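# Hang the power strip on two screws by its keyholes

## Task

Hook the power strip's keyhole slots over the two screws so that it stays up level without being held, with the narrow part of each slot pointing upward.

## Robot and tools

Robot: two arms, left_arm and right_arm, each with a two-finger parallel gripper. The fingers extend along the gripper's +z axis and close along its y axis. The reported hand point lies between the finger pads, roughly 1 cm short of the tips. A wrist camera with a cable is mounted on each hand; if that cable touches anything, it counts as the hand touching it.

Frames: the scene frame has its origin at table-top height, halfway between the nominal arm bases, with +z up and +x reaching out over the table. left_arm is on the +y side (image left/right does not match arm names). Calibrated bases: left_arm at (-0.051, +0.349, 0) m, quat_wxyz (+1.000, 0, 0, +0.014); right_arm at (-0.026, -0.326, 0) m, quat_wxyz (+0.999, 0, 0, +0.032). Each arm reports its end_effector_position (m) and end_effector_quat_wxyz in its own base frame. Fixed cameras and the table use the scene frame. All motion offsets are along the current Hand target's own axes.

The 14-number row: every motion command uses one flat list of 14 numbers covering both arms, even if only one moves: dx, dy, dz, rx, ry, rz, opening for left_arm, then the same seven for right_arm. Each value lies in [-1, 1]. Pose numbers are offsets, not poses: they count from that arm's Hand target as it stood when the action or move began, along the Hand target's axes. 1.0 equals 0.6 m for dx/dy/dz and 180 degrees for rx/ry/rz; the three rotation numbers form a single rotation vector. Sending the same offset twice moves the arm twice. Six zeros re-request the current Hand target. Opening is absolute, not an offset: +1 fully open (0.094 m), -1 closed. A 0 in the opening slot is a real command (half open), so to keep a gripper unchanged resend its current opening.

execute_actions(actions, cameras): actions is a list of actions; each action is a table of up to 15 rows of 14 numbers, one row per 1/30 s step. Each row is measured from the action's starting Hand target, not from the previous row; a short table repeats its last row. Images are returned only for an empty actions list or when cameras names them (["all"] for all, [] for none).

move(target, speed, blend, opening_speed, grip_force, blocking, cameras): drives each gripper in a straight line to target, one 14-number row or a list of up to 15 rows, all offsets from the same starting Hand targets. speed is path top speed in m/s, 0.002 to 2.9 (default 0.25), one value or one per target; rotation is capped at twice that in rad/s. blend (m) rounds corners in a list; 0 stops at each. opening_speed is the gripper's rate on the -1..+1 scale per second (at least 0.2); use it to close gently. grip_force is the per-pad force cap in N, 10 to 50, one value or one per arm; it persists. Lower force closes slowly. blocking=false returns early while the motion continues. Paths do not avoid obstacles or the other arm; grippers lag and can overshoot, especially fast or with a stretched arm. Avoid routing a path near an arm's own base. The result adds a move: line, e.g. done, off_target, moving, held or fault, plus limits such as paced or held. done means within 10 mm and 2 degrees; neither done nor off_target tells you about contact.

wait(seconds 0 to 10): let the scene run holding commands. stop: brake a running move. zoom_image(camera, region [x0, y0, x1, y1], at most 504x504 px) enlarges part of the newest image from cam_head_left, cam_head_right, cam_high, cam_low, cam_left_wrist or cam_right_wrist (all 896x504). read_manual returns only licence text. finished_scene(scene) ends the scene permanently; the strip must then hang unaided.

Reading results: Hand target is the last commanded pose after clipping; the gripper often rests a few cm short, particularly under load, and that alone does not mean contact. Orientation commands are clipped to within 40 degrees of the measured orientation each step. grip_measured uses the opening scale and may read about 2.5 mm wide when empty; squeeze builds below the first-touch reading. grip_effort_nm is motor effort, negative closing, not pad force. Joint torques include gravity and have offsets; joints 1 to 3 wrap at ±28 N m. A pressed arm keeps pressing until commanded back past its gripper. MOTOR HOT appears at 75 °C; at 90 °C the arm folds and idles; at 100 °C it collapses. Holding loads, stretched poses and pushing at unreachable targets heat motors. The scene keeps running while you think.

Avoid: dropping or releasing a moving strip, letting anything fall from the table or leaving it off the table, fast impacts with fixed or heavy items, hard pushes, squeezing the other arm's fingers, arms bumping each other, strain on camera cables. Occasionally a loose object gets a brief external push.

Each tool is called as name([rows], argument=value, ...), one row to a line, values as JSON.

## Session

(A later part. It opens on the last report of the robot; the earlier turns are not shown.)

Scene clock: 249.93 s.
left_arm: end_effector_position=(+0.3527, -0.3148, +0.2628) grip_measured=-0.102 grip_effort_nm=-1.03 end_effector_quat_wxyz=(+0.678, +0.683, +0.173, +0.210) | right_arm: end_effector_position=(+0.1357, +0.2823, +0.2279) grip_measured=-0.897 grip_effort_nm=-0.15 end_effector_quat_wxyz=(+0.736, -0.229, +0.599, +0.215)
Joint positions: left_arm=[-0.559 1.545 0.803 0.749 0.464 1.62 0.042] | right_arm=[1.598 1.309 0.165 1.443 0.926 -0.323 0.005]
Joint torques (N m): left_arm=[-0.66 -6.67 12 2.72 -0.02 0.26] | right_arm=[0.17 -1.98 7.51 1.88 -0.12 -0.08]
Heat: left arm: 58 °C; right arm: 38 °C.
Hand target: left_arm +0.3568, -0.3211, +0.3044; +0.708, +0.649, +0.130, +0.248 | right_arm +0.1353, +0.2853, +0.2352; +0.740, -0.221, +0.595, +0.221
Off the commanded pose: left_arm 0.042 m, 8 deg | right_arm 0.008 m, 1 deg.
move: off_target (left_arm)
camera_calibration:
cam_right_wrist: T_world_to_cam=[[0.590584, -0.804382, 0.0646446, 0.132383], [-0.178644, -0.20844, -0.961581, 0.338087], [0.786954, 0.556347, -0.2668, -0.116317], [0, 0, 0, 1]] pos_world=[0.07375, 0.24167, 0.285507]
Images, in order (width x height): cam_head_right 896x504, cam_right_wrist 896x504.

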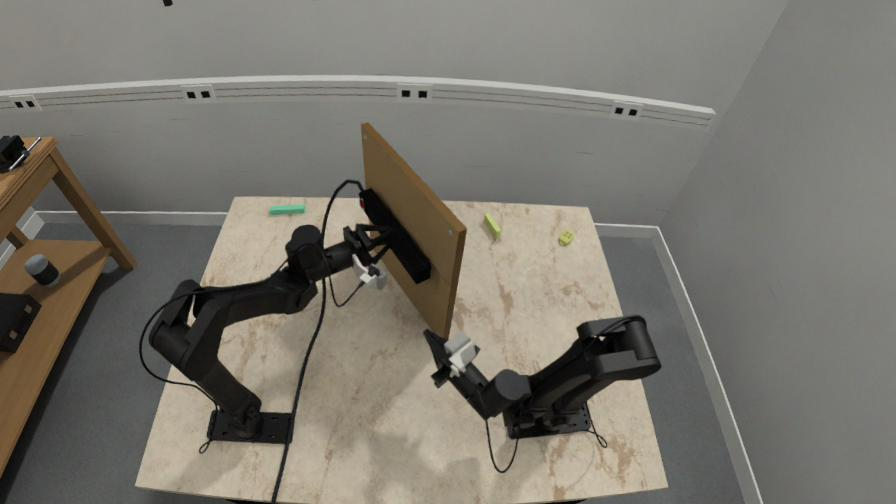

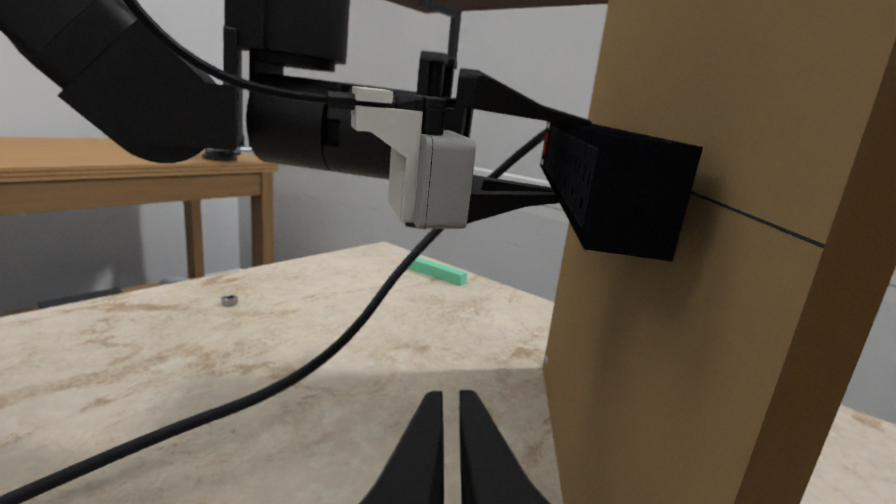

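move(target=[-0.004,-0.03,-0.004,0.012,0.003,0,-0.4,0,0,0,0,0,0,-0.9], speed=0.06, cameras=["cam_head_right","cam_right_wrist"])

zoom_image(camera="cam_right_wrist", region=[440, 80, 740, 280])

zoom_image(camera="cam_head_right", region=[330, 180, 460, 300])

Scene clock: 256.33 s.
left_arm: end_effector_position=(+0.3557, -0.3164, +0.2552) grip_measured=-0.102 grip_effort_nm=-1.03 end_effector_quat_wxyz=(+0.670, +0.688, +0.175, +0.216) | right_arm: end_effector_position=(+0.1357, +0.2823, +0.2279) grip_measured=-0.897 grip_effort_nm=-0.15 end_effector_quat_wxyz=(+0.736, -0.229, +0.599, +0.215)
Joint positions: left_arm=[-0.565 1.562 0.803 0.749 0.445 1.639 0.042] | right_arm=[1.598 1.309 0.165 1.443 0.926 -0.323 0.005]
Joint torques (N m): left_arm=[-0.66 -6.89 9.88 2.72 -0.01 0.25] | right_arm=[0.13 -2.13 7.5 1.86 -0.08 -0.09]
Heat: left arm: 58 °C; right arm: 38 °C.
Hand target: left_arm +0.3569, -0.3209, +0.2860; +0.695, +0.661, +0.139, +0.249 | right_arm +0.1353, +0.2853, +0.2352; +0.740, -0.221, +0.595, +0.221
Off the commanded pose: left_arm 0.031 m, 7 deg | right_arm 0.008 m, 1 deg.
move: off_target (left_arm)
camera_calibration:
cam_right_wrist: T_world_to_cam=[[0.590584, -0.804382, 0.0646446, 0.132383], [-0.178644, -0.20844, -0.961581, 0.338087], [0.786954, 0.556347, -0.2668, -0.116317], [0, 0, 0, 1]] pos_world=[0.07375, 0.24167, 0.285507]
Images, in order (width x height): cam_head_right 896x504, cam_right_wrist 896x504.

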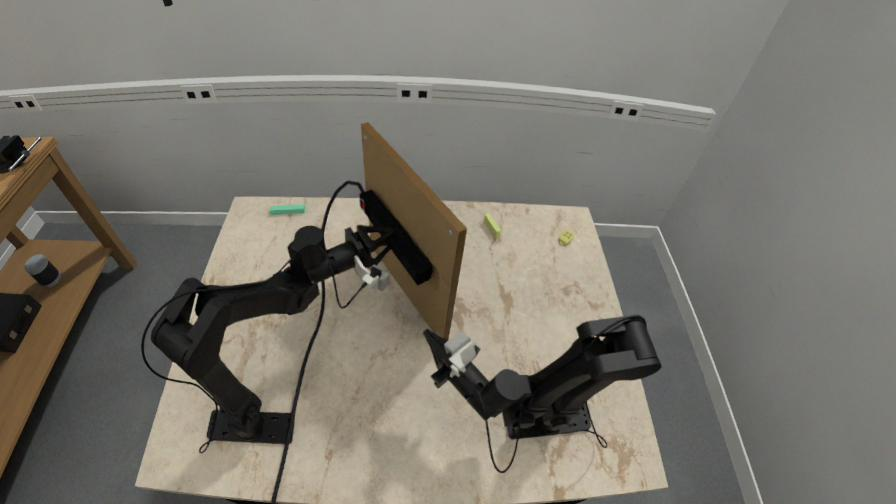

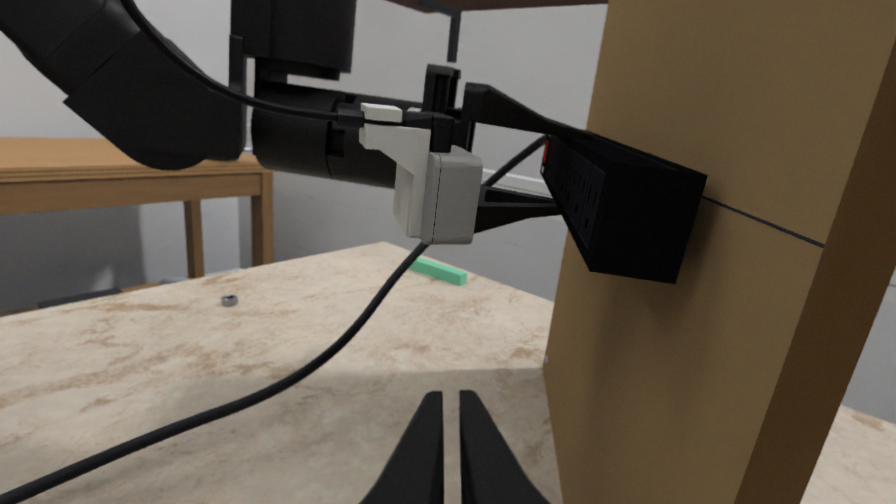

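Scaled by 1.680 from the camera's 896x504 image, which has a finer 1280x720 frame.

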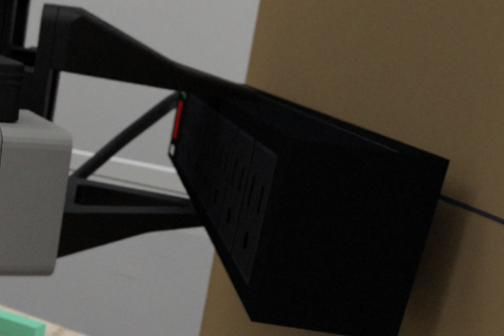

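Scaled by 3.877 from the camera's 896x504 image, which has a finer 1280x720 frame.

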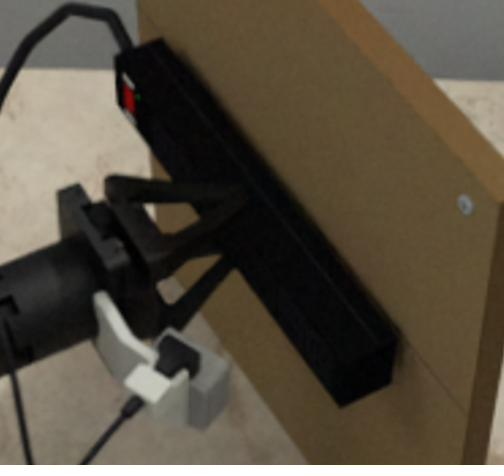

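move(target=[-0.004,0.004,-0.002,0,0.003,-0.014,-0.4,0,0,0,0,0,0,-0.9], speed=0.06, cameras=["cam_head_right","cam_right_wrist"])

zoom_image(camera="cam_right_wrist", region=[440, 80, 740, 280])

zoom_image(camera="cam_head_right", region=[330, 180, 460, 300])

Scene clock: 262.53 s.
left_arm: end_effector_position=(+0.3552, -0.3184, +0.2552) grip_measured=-0.102 grip_effort_nm=-1.03 end_effector_quat_wxyz=(+0.672, +0.685, +0.189, +0.208) | right_arm: end_effector_position=(+0.1357, +0.2823, +0.2279) grip_measured=-0.897 grip_effort_nm=-0.15 end_effector_quat_wxyz=(+0.736, -0.229, +0.599, +0.215)
Joint positions: left_arm=[-0.576 1.562 0.803 0.749 0.426 1.606 0.042] | right_arm=[1.598 1.309 0.165 1.443 0.926 -0.323 0.005]
Joint torques (N m): left_arm=[-0.69 -8.06 9.33 2.68 -0.02 0.16] | right_arm=[0.1 -1.99 7.43 1.86 -0.12 -0.12]
Heat: left arm: 58 °C; right arm: 38 °C.
Hand target: left_arm +0.3538, -0.3212, +0.2880; +0.699, +0.656, +0.156, +0.237 | right_arm +0.1353, +0.2853, +0.2352; +0.740, -0.221, +0.595, +0.221
Off the commanded pose: left_arm 0.033 m, 7 deg | right_arm 0.008 m, 1 deg.
move: off_target (left_arm)
camera_calibration:
cam_right_wrist: T_world_to_cam=[[0.590584, -0.804382, 0.0646446, 0.132383], [-0.178644, -0.20844, -0.961581, 0.338087], [0.786954, 0.556347, -0.2668, -0.116317], [0, 0, 0, 1]] pos_world=[0.07375, 0.24167, 0.285507]
Images, in order (width x height): cam_head_right 896x504, cam_right_wrist 896x504.

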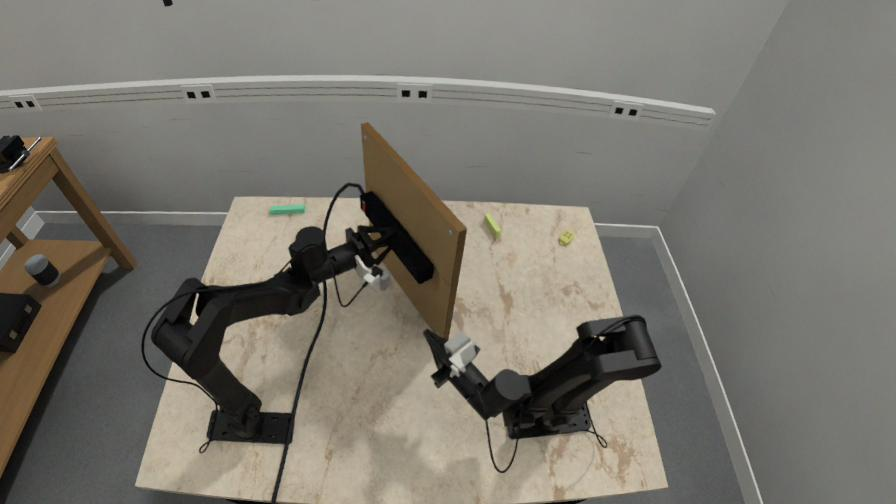

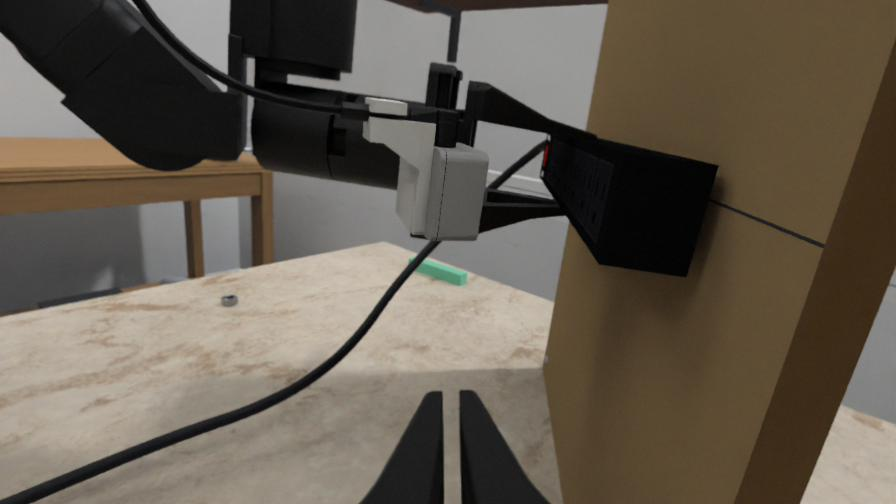

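Scaled by 1.680 from the camera's 896x504 image, which has a finer 1280x720 frame.

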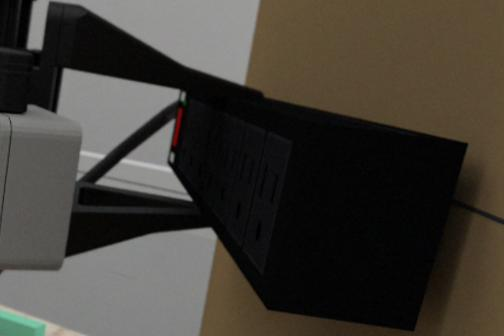

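Scaled by 3.877 from the camera's 896x504 image, which has a finer 1280x720 frame.

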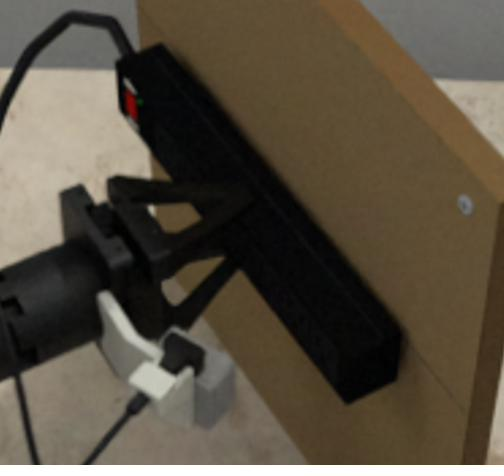

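move(target=[-0.003,0.002,0.015,0,-0.005,0,-0.4,0,0,0,0,0,0,-0.9], speed=0.05)

move(target=[-0.001,0.002,0.012,0,0,0,-0.4,0,0,0,0,0,0,-0.9], speed=0.05, cameras=["cam_head_right","cam_right_wrist"])

zoom_image(camera="cam_right_wrist", region=[440, 80, 740, 280])

zoom_image(camera="cam_head_right", region=[330, 180, 460, 300])

Scene clock: 296.97 s.
left_arm: end_effector_position=(+0.3534, -0.3215, +0.2535) grip_measured=-0.102 grip_effort_nm=-1.03 end_effector_quat_wxyz=(+0.672, +0.687, +0.187, +0.204) | right_arm: end_effector_position=(+0.1357, +0.2823, +0.2279) grip_measured=-0.897 grip_effort_nm=-0.15 end_effector_quat_wxyz=(+0.736, -0.229, +0.599, +0.215)
Joint positions: left_arm=[-0.583 1.567 0.804 0.749 0.427 1.606 0.042] | right_arm=[1.598 1.309 0.165 1.443 0.926 -0.323 0.005]
Joint torques (N m): left_arm=[-0.8 -6.57 11.97 2.58 0.04 0.17] | right_arm=[0.08 -2.06 7.42 1.83 -0.11 -0.09]
Heat: left arm: 60 °C; right arm: 38 °C.
Hand target: left_arm +0.3569, -0.3296, +0.2899; +0.700, +0.658, +0.151, +0.232 | right_arm +0.1353, +0.2853, +0.2352; +0.740, -0.221, +0.595, +0.221
Off the commanded pose: left_arm 0.037 m, 7 deg | right_arm 0.008 m, 1 deg.
move: off_target (left_arm)

Scene clock: 297.67 s.
left_arm: end_effector_position=(+0.3527, -0.3230, +0.2533) grip_measured=-0.102 grip_effort_nm=-1.03 end_effector_quat_wxyz=(+0.672, +0.688, +0.186, +0.202) | right_arm: end_effector_position=(+0.1357, +0.2823, +0.2279) grip_measured=-0.897 grip_effort_nm=-0.15 end_effector_quat_wxyz=(+0.736, -0.229, +0.599, +0.215)
Joint positions: left_arm=[-0.587 1.568 0.807 0.744 0.427 1.606 0.042] | right_arm=[1.598 1.309 0.165 1.443 0.926 -0.323 0.005]
Joint torques (N m): left_arm=[-1.52 -5.45 13.7 2.56 -0.07 0.17] | right_arm=[0.18 -2.02 7.45 1.88 -0.12 -0.1]
Heat: left arm: 60 °C; right arm: 38 °C.
Hand target: left_arm +0.3600, -0.3361, +0.2914; +0.700, +0.658, +0.151, +0.231 | right_arm +0.1353, +0.2853, +0.2352; +0.740, -0.221, +0.595, +0.221
Off the commanded pose: left_arm 0.041 m, 7 deg | right_arm 0.008 m, 1 deg.
move: off_target (left_arm)
camera_calibration:
cam_right_wrist: T_world_to_cam=[[0.590584, -0.804382, 0.0646446, 0.132383], [-0.178644, -0.20844, -0.961581, 0.338087], [0.786954, 0.556347, -0.2668, -0.116317], [0, 0, 0, 1]] pos_world=[0.07375, 0.24167, 0.285507]
Images, in order (width x height): cam_head_right 896x504, cam_right_wrist 896x504.

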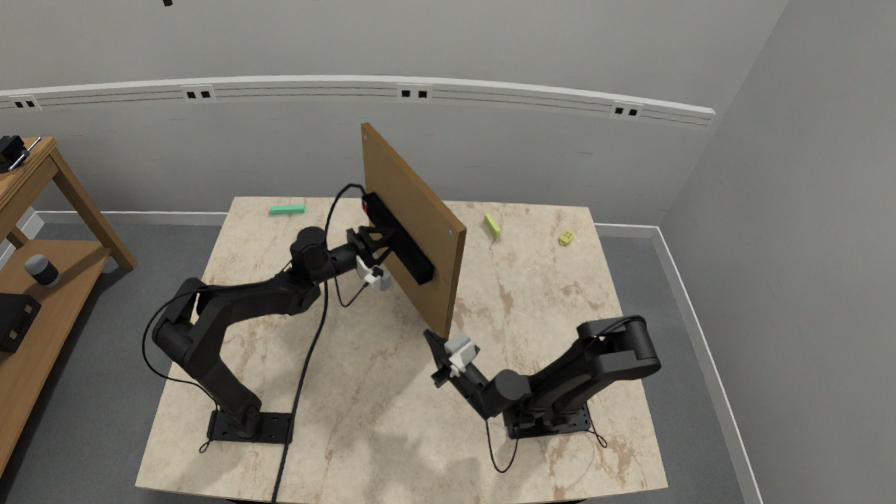

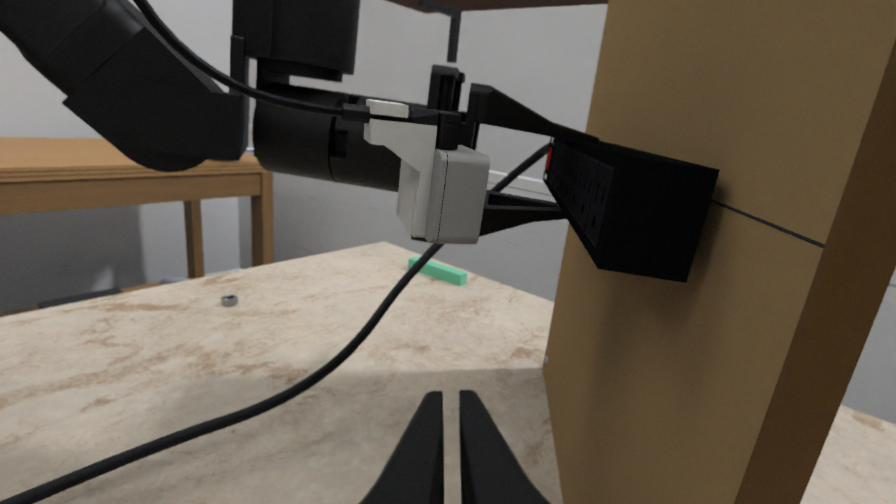

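Scaled by 1.680 from the camera's 896x504 image, which has a finer 1280x720 frame.

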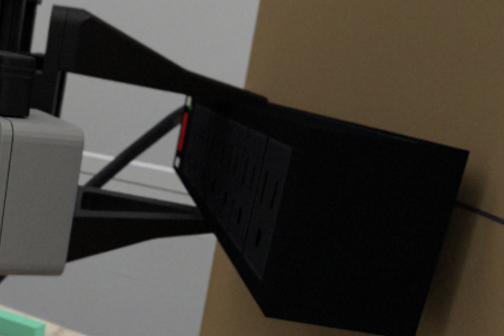

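Scaled by 3.877 from the camera's 896x504 image, which has a finer 1280x720 frame.

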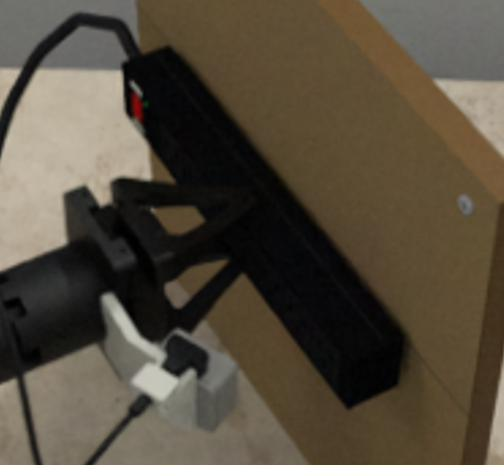

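move(target=[0.003,0.01,0.004,0,0,0,-0.4,0,0,0,0,0,0,-0.9], speed=0.05)

move(target=[0,0.008,0.002,0,0,0,-0.4,0,0,0,0,0,0,-0.9], speed=0.05)

move(target=[0,0.008,0.002,0,0,0,-0.4,0,0,0,0,0,0,-0.9], speed=0.05)

Scene clock: 304.87 s.
left_arm: end_effector_position=(+0.3528, -0.3234, +0.2531) grip_measured=-0.102 grip_effort_nm=-1.03 end_effector_quat_wxyz=(+0.670, +0.690, +0.185, +0.199) | right_arm: end_effector_position=(+0.1357, +0.2823, +0.2279) grip_measured=-0.897 grip_effort_nm=-0.15 end_effector_quat_wxyz=(+0.736, -0.229, +0.599, +0.215)
Joint positions: left_arm=[-0.584 1.568 0.814 0.73 0.437 1.608 0.042] | right_arm=[1.598 1.309 0.165 1.443 0.926 -0.323 0.005]
Joint torques (N m): left_arm=[-1.63 -6.04 14.83 2.44 -0.15 0.13] | right_arm=[0.13 -2.11 7.49 1.88 -0.11 -0.07]
Heat: left arm: 61 °C; right arm: 38 °C.
Hand target: left_arm +0.3620, -0.3370, +0.2978; +0.700, +0.658, +0.151, +0.231 | right_arm +0.1353, +0.2853, +0.2352; +0.740, -0.221, +0.595, +0.221
Off the commanded pose: left_arm 0.048 m, 7 deg | right_arm 0.008 m, 1 deg.
move: off_target (left_arm)

Scene clock: 305.73 s.
left_arm: end_effector_position=(+0.3528, -0.3235, +0.2537) grip_measured=-0.102 grip_effort_nm=-1.03 end_effector_quat_wxyz=(+0.667, +0.694, +0.186, +0.197) | right_arm: end_effector_position=(+0.1357, +0.2823, +0.2279) grip_measured=-0.897 grip_effort_nm=-0.15 end_effector_quat_wxyz=(+0.736, -0.229, +0.599, +0.215)
Joint positions: left_arm=[-0.584 1.561 0.824 0.701 0.437 1.613 0.042] | right_arm=[1.598 1.309 0.165 1.443 0.926 -0.323 0.005]
Joint torques (N m): left_arm=[-1.81 -6.26 15.05 2.53 -0.17 0.09] | right_arm=[0.13 -2.1 7.64 1.85 -0.12 -0.09]
Heat: left arm: 61 °C; right arm: 38 °C.
Hand target: left_arm +0.3620, -0.3379, +0.3029; +0.701, +0.658, +0.151, +0.231 | right_arm +0.1353, +0.2853, +0.2352; +0.740, -0.221, +0.595, +0.221
Off the commanded pose: left_arm 0.052 m, 8 deg | right_arm 0.008 m, 1 deg.
move: off_target (left_arm)

Scene clock: 306.60 s.
left_arm: end_effector_position=(+0.3529, -0.3236, +0.2542) grip_measured=-0.102 grip_effort_nm=-1.03 end_effector_quat_wxyz=(+0.662, +0.699, +0.187, +0.196) | right_arm: end_effector_position=(+0.1357, +0.2823, +0.2279) grip_measured=-0.897 grip_effort_nm=-0.15 end_effector_quat_wxyz=(+0.736, -0.229, +0.599, +0.215)
Joint positions: left_arm=[-0.584 1.554 0.835 0.667 0.437 1.618 0.042] | right_arm=[1.598 1.309 0.165 1.443 0.926 -0.323 0.005]
Joint torques (N m): left_arm=[-2.02 -6.42 15.15 2.65 -0.17 0.03] | right_arm=[0.09 -2.11 7.32 1.84 -0.11 -0.07]
Heat: left arm: 61 °C; right arm: 38 °C.
Hand target: left_arm +0.3619, -0.3389, +0.3077; +0.700, +0.658, +0.151, +0.231 | right_arm +0.1353, +0.2853, +0.2352; +0.740, -0.221, +0.595, +0.221
Off the commanded pose: left_arm 0.056 m, 9 deg | right_arm 0.008 m, 1 deg.
move: off_target (left_arm)

move(target=[0,-0.01,-0.025,-0.02,0,0,-0.4,0,0,0,0,0,0,-0.9], speed=0.05, cameras=["cam_head_right","cam_right_wrist"])

zoom_image(camera="cam_right_wrist", region=[440, 80, 740, 280])

zoom_image(camera="cam_head_right", region=[330, 180, 460, 300])

Scene clock: 310.43 s.
left_arm: end_effector_position=(+0.3525, -0.3230, +0.2576) grip_measured=-0.102 grip_effort_nm=-1.03 end_effector_quat_wxyz=(+0.678, +0.683, +0.188, +0.196) | right_arm: end_effector_position=(+0.1357, +0.2823, +0.2279) grip_measured=-0.897 grip_effort_nm=-0.15 end_effector_quat_wxyz=(+0.736, -0.229, +0.599, +0.215)
Joint positions: left_arm=[-0.584 1.565 0.812 0.747 0.437 1.586 0.042] | right_arm=[1.598 1.309 0.165 1.443 0.926 -0.323 0.005]
Joint torques (N m): left_arm=[-0.13 -6.58 9.59 3.39 0.03 0.11] | right_arm=[0.13 -2.07 7.49 1.87 -0.13 -0.09]
Heat: left arm: 62 °C; right arm: 38 °C.
Hand target: left_arm +0.3550, -0.3262, +0.3002; +0.721, +0.636, +0.144, +0.236 | right_arm +0.1353, +0.2853, +0.2352; +0.740, -0.221, +0.595, +0.221
Off the commanded pose: left_arm 0.043 m, 10 deg | right_arm 0.008 m, 1 deg.
move: off_target (left_arm)
camera_calibration:
cam_right_wrist: T_world_to_cam=[[0.590584, -0.804382, 0.0646446, 0.132383], [-0.178644, -0.20844, -0.961581, 0.338087], [0.786954, 0.556347, -0.2668, -0.116317], [0, 0, 0, 1]] pos_world=[0.07375, 0.24167, 0.285507]
Images, in order (width x height): cam_head_right 896x504, cam_right_wrist 896x504.

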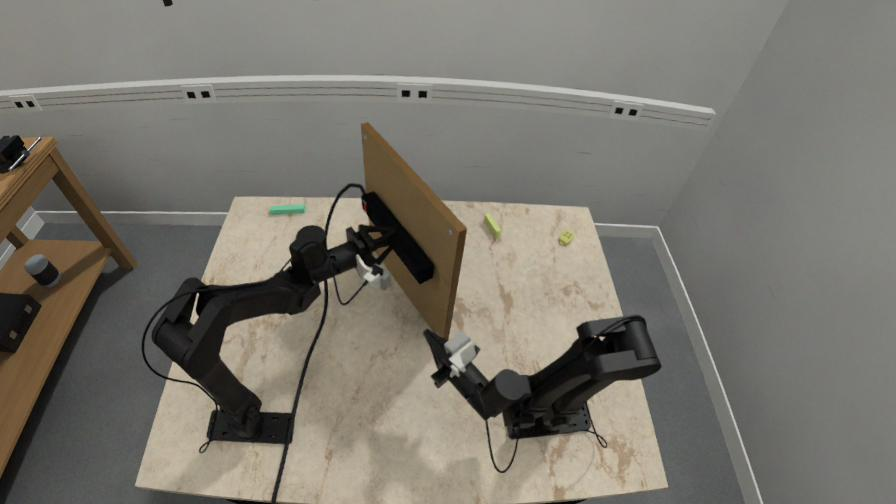

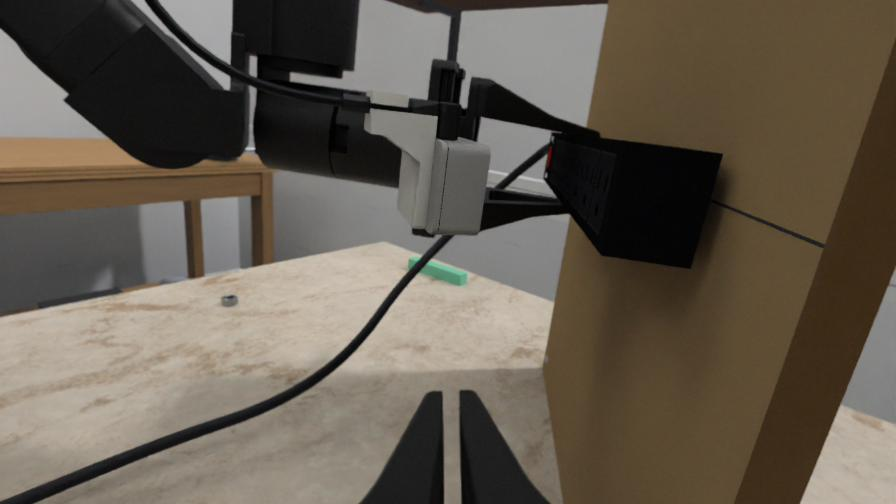

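Scaled by 1.680 from the camera's 896x504 image, which has a finer 1280x720 frame.

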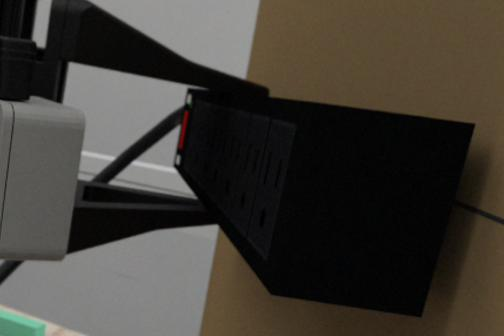

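Scaled by 3.877 from the camera's 896x504 image, which has a finer 1280x720 frame.

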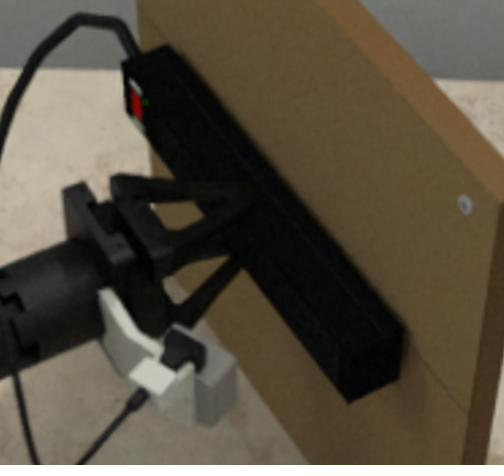

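move(target=[0.001,-0.004,0.028,0.005,0,0.006,-0.4,0,0,0,0,0,0,-0.9], speed=0.05)

move(target=[0.001,-0.008,0.005,0.005,0,0,-0.4,0,0,0,0,0,0,-0.9], speed=0.05)

move(target=[0.001,-0.008,0.004,0.005,0,0,-0.4,0,0,0,0,0,0,-0.9], speed=0.05, cameras=["cam_head_right","cam_right_wrist"])

zoom_image(camera="cam_right_wrist", region=[440, 80, 740, 280])

zoom_image(camera="cam_head_right", region=[330, 180, 460, 300])

Scene clock: 315.77 s.
left_arm: end_effector_position=(+0.3538, -0.3234, +0.2566) grip_measured=-0.102 grip_effort_nm=-1.03 end_effector_quat_wxyz=(+0.678, +0.682, +0.187, +0.198) | right_arm: end_effector_position=(+0.1357, +0.2823, +0.2279) grip_measured=-0.897 grip_effort_nm=-0.15 end_effector_quat_wxyz=(+0.736, -0.229, +0.599, +0.215)
Joint positions: left_arm=[-0.583 1.574 0.812 0.76 0.436 1.588 0.042] | right_arm=[1.598 1.309 0.165 1.443 0.926 -0.323 0.005]
Joint torques (N m): left_arm=[-2.1 -4.1 14.48 2.97 -0.18 0.32] | right_arm=[0.2 -2.02 7.5 1.86 -0.09 -0.09]
Heat: left arm: 65 °C; right arm: 38 °C.
Hand target: left_arm +0.3645, -0.3403, +0.3005; +0.713, +0.643, +0.139, +0.242 | right_arm +0.1353, +0.2853, +0.2352; +0.740, -0.221, +0.595, +0.221
Off the commanded pose: left_arm 0.048 m, 10 deg | right_arm 0.008 m, 1 deg.
move: off_target (left_arm)

Scene clock: 316.57 s.
left_arm: end_effector_position=(+0.3539, -0.3234, +0.2561) grip_measured=-0.102 grip_effort_nm=-1.03 end_effector_quat_wxyz=(+0.679, +0.683, +0.185, +0.197) | right_arm: end_effector_position=(+0.1357, +0.2823, +0.2279) grip_measured=-0.897 grip_effort_nm=-0.15 end_effector_quat_wxyz=(+0.736, -0.229, +0.599, +0.215)
Joint positions: left_arm=[-0.58 1.577 0.812 0.765 0.445 1.589 0.042] | right_arm=[1.598 1.309 0.165 1.443 0.926 -0.323 0.005]
Joint torques (N m): left_arm=[-2.55 -3.41 15.42 2.77 -0.28 0.36] | right_arm=[0.18 -2.15 7.53 1.86 -0.11 -0.05]
Heat: left arm: 65 °C; right arm: 38 °C.
Hand target: left_arm +0.3673, -0.3428, +0.2964; +0.708, +0.648, +0.141, +0.241 | right_arm +0.1353, +0.2853, +0.2352; +0.740, -0.221, +0.595, +0.221
Off the commanded pose: left_arm 0.047 m, 9 deg | right_arm 0.008 m, 1 deg.
move: off_target (left_arm)

Scene clock: 317.33 s.
left_arm: end_effector_position=(+0.3540, -0.3235, +0.2556) grip_measured=-0.102 grip_effort_nm=-1.03 end_effector_quat_wxyz=(+0.680, +0.683, +0.183, +0.196) | right_arm: end_effector_position=(+0.1357, +0.2823, +0.2279) grip_measured=-0.897 grip_effort_nm=-0.15 end_effector_quat_wxyz=(+0.736, -0.229, +0.599, +0.215)
Joint positions: left_arm=[-0.578 1.581 0.812 0.77 0.451 1.589 0.042] | right_arm=[1.598 1.309 0.165 1.443 0.926 -0.323 0.005]
Joint velocities: left_arm=[within noise] | right_arm=[-0.007 -0.007 -0.046 -0.022 0.007 0.007 0.001]
Joint torques (N m): left_arm=[-2.85 -2.82 16.17 2.57 -0.38 0.41] | right_arm=[0.21 -1.89 7.41 1.89 -0.15 -0.09]
Heat: left arm: 65 °C; right arm: 38 °C.
Hand target: left_arm +0.3698, -0.3448, +0.2919; +0.703, +0.654, +0.143, +0.239 | right_arm +0.1353, +0.2853, +0.2352; +0.740, -0.221, +0.595, +0.221
Off the commanded pose: left_arm 0.045 m, 8 deg | right_arm 0.008 m, 1 deg.
move: off_target (left_arm)
camera_calibration:
cam_right_wrist: T_world_to_cam=[[0.590584, -0.804382, 0.0646446, 0.132383], [-0.178644, -0.20844, -0.961581, 0.338087], [0.786954, 0.556347, -0.2668, -0.116317], [0, 0, 0, 1]] pos_world=[0.07375, 0.24167, 0.285507]
Images, in order (width x height): cam_head_right 896x504, cam_right_wrist 896x504.

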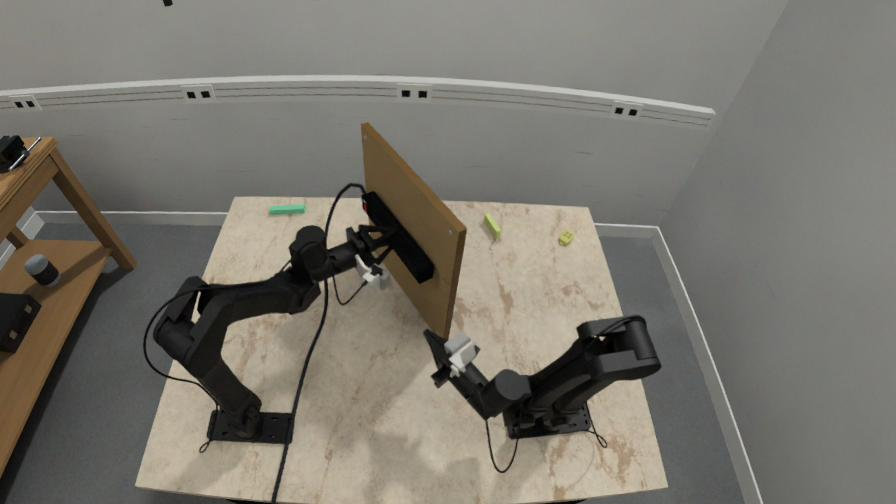

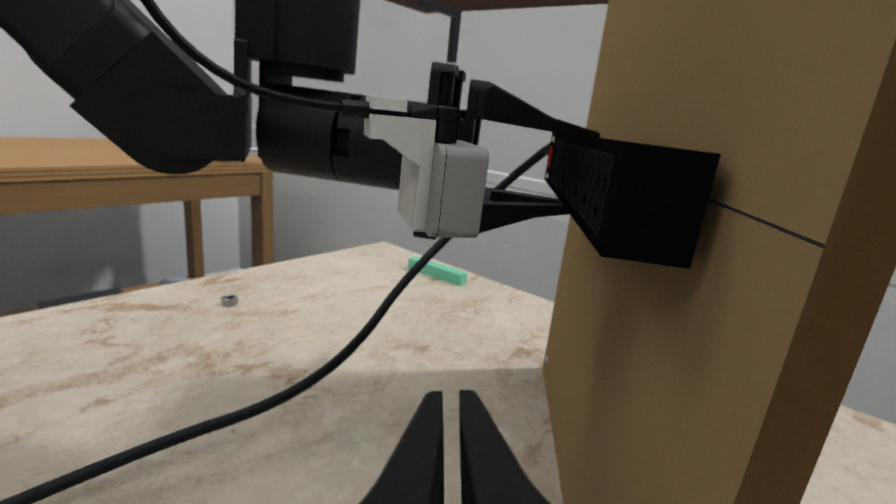

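Scaled by 1.680 from the camera's 896x504 image, which has a finer 1280x720 frame.

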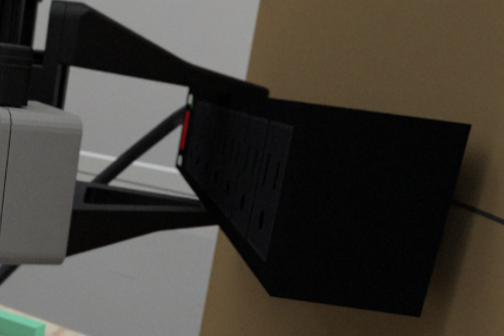

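Scaled by 3.877 from the camera's 896x504 image, which has a finer 1280x720 frame.

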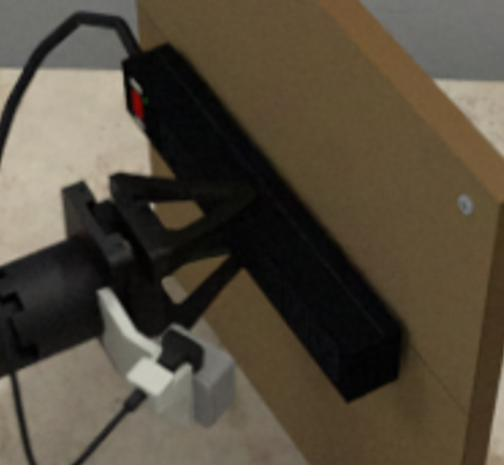

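move(target=[0,0,-0.035,0,0,0,-0.4,0,0,0,0,0,0,-0.9], speed=0.05)

move(target=[-0.004,0,0.016,0,0,0,-0.4,0,0,0,0,0,0,-0.9], speed=0.05, cameras=["cam_head_right","cam_right_wrist"])

zoom_image(camera="cam_right_wrist", region=[440, 80, 740, 280])

zoom_image(camera="cam_head_right", region=[330, 180, 460, 300])

Scene clock: 340.90 s.
left_arm: end_effector_position=(+0.3565, -0.3213, +0.2556) grip_measured=-0.102 grip_effort_nm=-1.03 end_effector_quat_wxyz=(+0.677, +0.683, +0.181, +0.205) | right_arm: end_effector_position=(+0.1357, +0.2823, +0.2279) grip_measured=-0.897 grip_effort_nm=-0.15 end_effector_quat_wxyz=(+0.736, -0.229, +0.599, +0.215)
Joint positions: left_arm=[-0.574 1.581 0.812 0.77 0.443 1.605 0.042] | right_arm=[1.598 1.309 0.165 1.443 0.926 -0.323 0.005]
Joint torques (N m): left_arm=[-0.73 -6.89 10.77 2.69 -0.03 0.28] | right_arm=[0.2 -2.09 7.46 1.89 -0.09 -0.11]
Heat: left arm: 64 °C; right arm: 39 °C.
Hand target: left_arm +0.3590, -0.3269, +0.2896; +0.703, +0.654, +0.143, +0.239 | right_arm +0.1353, +0.2853, +0.2352; +0.740, -0.221, +0.595, +0.221
Off the commanded pose: left_arm 0.035 m, 7 deg | right_arm 0.008 m, 1 deg.
move: off_target (left_arm)

Scene clock: 341.60 s.
left_arm: end_effector_position=(+0.3574, -0.3271, +0.2540) grip_measured=-0.102 grip_effort_nm=-1.03 end_effector_quat_wxyz=(+0.676, +0.684, +0.182, +0.206) | right_arm: end_effector_position=(+0.1357, +0.2823, +0.2279) grip_measured=-0.897 grip_effort_nm=-0.15 end_effector_quat_wxyz=(+0.736, -0.229, +0.599, +0.215)
Joint positions: left_arm=[-0.588 1.598 0.824 0.772 0.428 1.607 0.042] | right_arm=[1.598 1.309 0.165 1.443 0.926 -0.323 0.005]
Joint torques (N m): left_arm=[-1.17 -6.48 12.12 2.64 -0.07 0.26] | right_arm=[0.13 -1.99 7.58 1.83 -0.11 -0.1]
Heat: left arm: 64 °C; right arm: 39 °C.
Hand target: left_arm +0.3619, -0.3363, +0.2905; +0.703, +0.654, +0.143, +0.240 | right_arm +0.1353, +0.2853, +0.2352; +0.740, -0.221, +0.595, +0.221
Off the commanded pose: left_arm 0.038 m, 7 deg | right_arm 0.008 m, 1 deg.
move: off_target (left_arm)
camera_calibration:
cam_right_wrist: T_world_to_cam=[[0.590584, -0.804382, 0.0646446, 0.132383], [-0.178644, -0.20844, -0.961581, 0.338087], [0.786954, 0.556347, -0.2668, -0.116317], [0, 0, 0, 1]] pos_world=[0.07375, 0.24167, 0.285507]
Images, in order (width x height): cam_head_right 896x504, cam_right_wrist 896x504.

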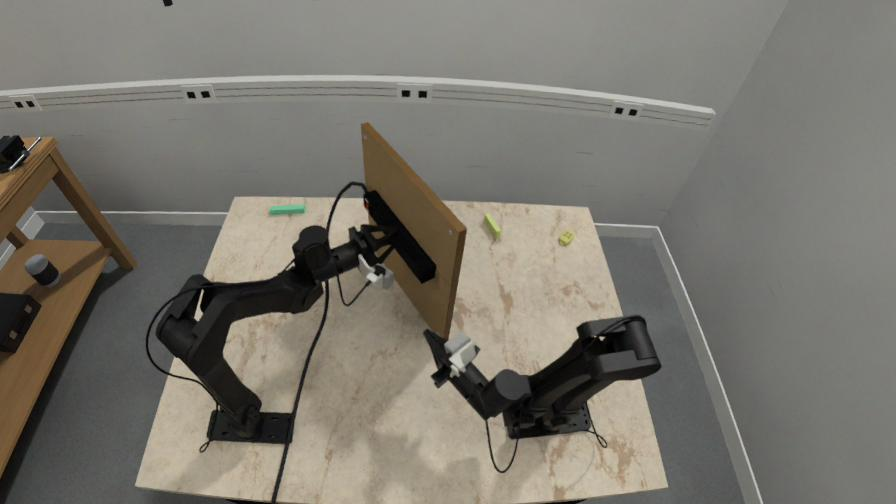

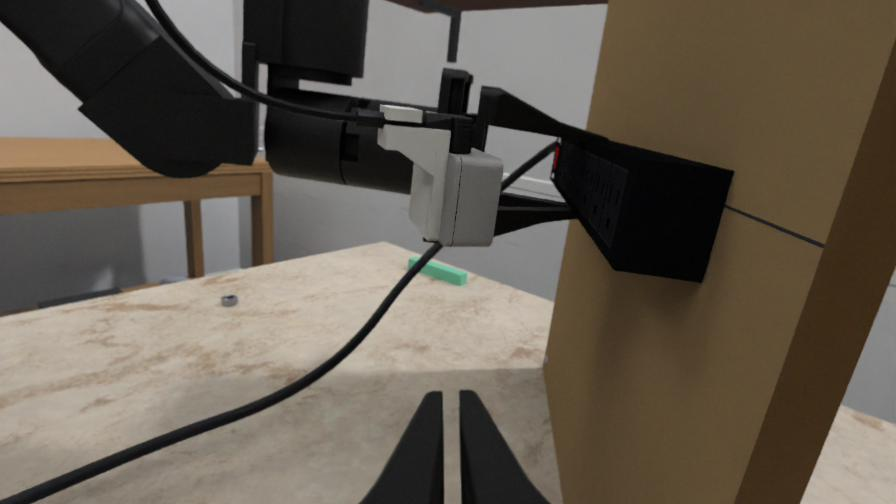

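Scaled by 1.680 from the camera's 896x504 image, which has a finer 1280x720 frame.

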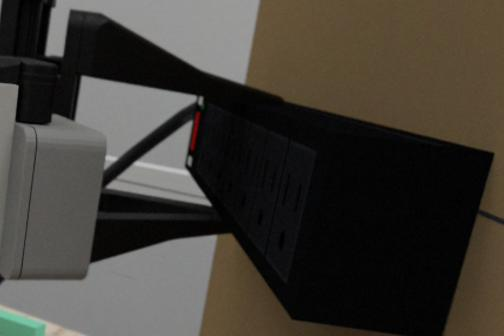

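Scaled by 3.877 from the camera's 896x504 image, which has a finer 1280x720 frame.

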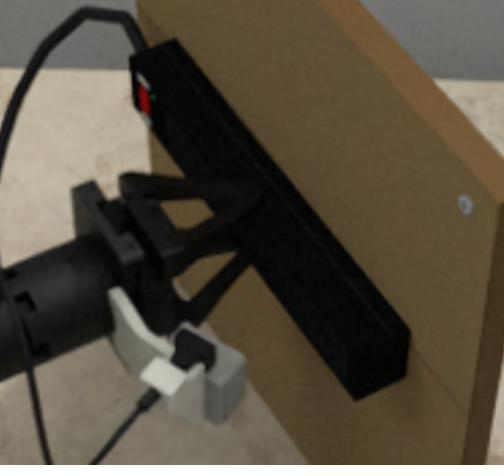

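move(target=[0,0,0.02,0,0,0,-0.4,0,0,0,0,0,0,-0.9], speed=0.05, cameras=["cam_head_right","cam_right_wrist"])

zoom_image(camera="cam_right_wrist", region=[440, 80, 740, 280])

zoom_image(camera="cam_head_right", region=[330, 180, 460, 300])

Scene clock: 345.80 s.
left_arm: end_effector_position=(+0.3578, -0.3276, +0.2535) grip_measured=-0.102 grip_effort_nm=-1.03 end_effector_quat_wxyz=(+0.677, +0.683, +0.181, +0.206) | right_arm: end_effector_position=(+0.1357, +0.2823, +0.2279) grip_measured=-0.897 grip_effort_nm=-0.15 end_effector_quat_wxyz=(+0.736, -0.229, +0.599, +0.215)
Joint positions: left_arm=[-0.588 1.602 0.825 0.778 0.429 1.607 0.042] | right_arm=[1.598 1.309 0.165 1.443 0.926 -0.323 0.005]
Joint torques (N m): left_arm=[-2.52 -4.46 15.19 2.53 -0.21 0.27] | right_arm=[0.09 -1.98 7.5 1.86 -0.13 -0.09]
Heat: left arm: 64 °C; right arm: 39 °C.
Hand target: left_arm +0.3681, -0.3465, +0.2917; +0.703, +0.654, +0.143, +0.240 | right_arm +0.1353, +0.2853, +0.2352; +0.740, -0.221, +0.595, +0.221
Off the commanded pose: left_arm 0.044 m, 7 deg | right_arm 0.008 m, 1 deg.
move: off_target (left_arm)
camera_calibration:
cam_right_wrist: T_world_to_cam=[[0.590584, -0.804382, 0.0646446, 0.132383], [-0.178644, -0.20844, -0.961581, 0.338087], [0.786954, 0.556347, -0.2668, -0.116317], [0, 0, 0, 1]] pos_world=[0.07375, 0.24167, 0.285507]
Images, in order (width x height): cam_head_right 896x504, cam_right_wrist 896x504.

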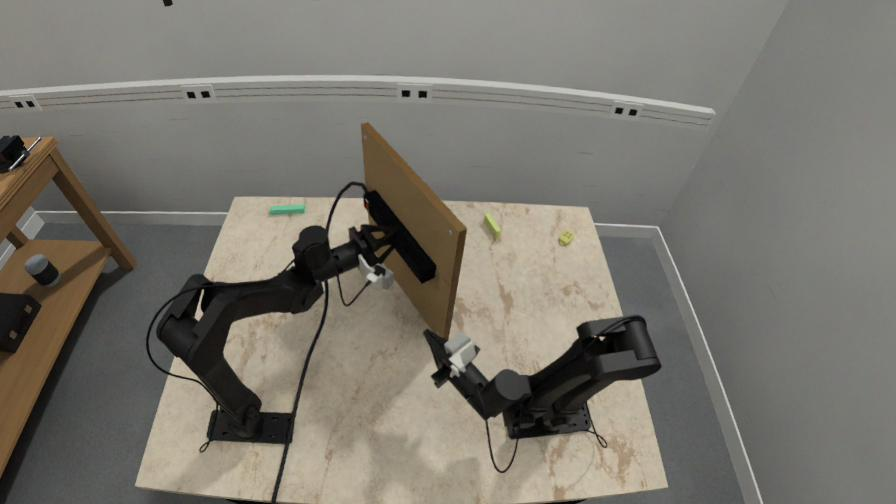

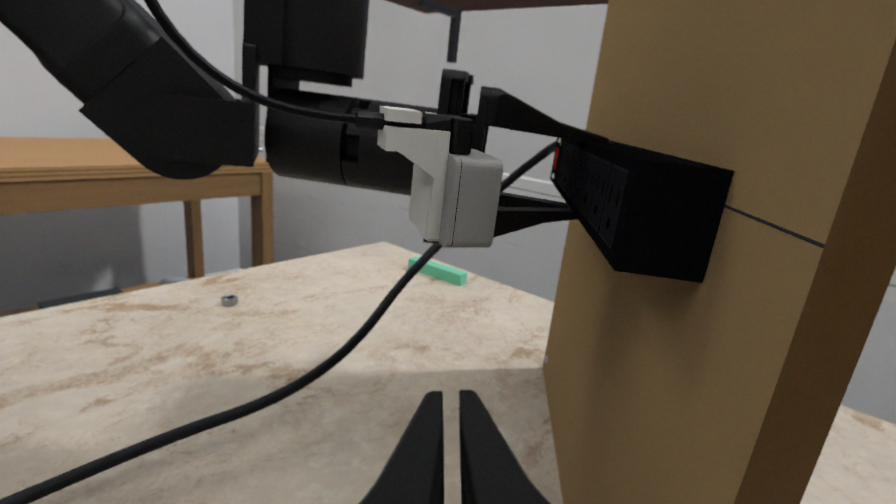

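Scaled by 1.680 from the camera's 896x504 image, which has a finer 1280x720 frame.

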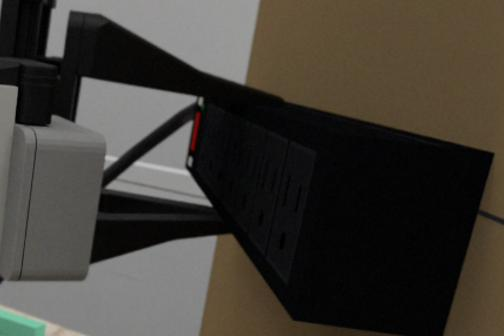

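Scaled by 3.877 from the camera's 896x504 image, which has a finer 1280x720 frame.

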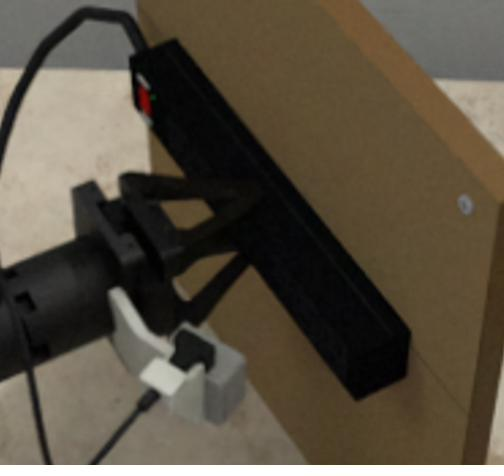

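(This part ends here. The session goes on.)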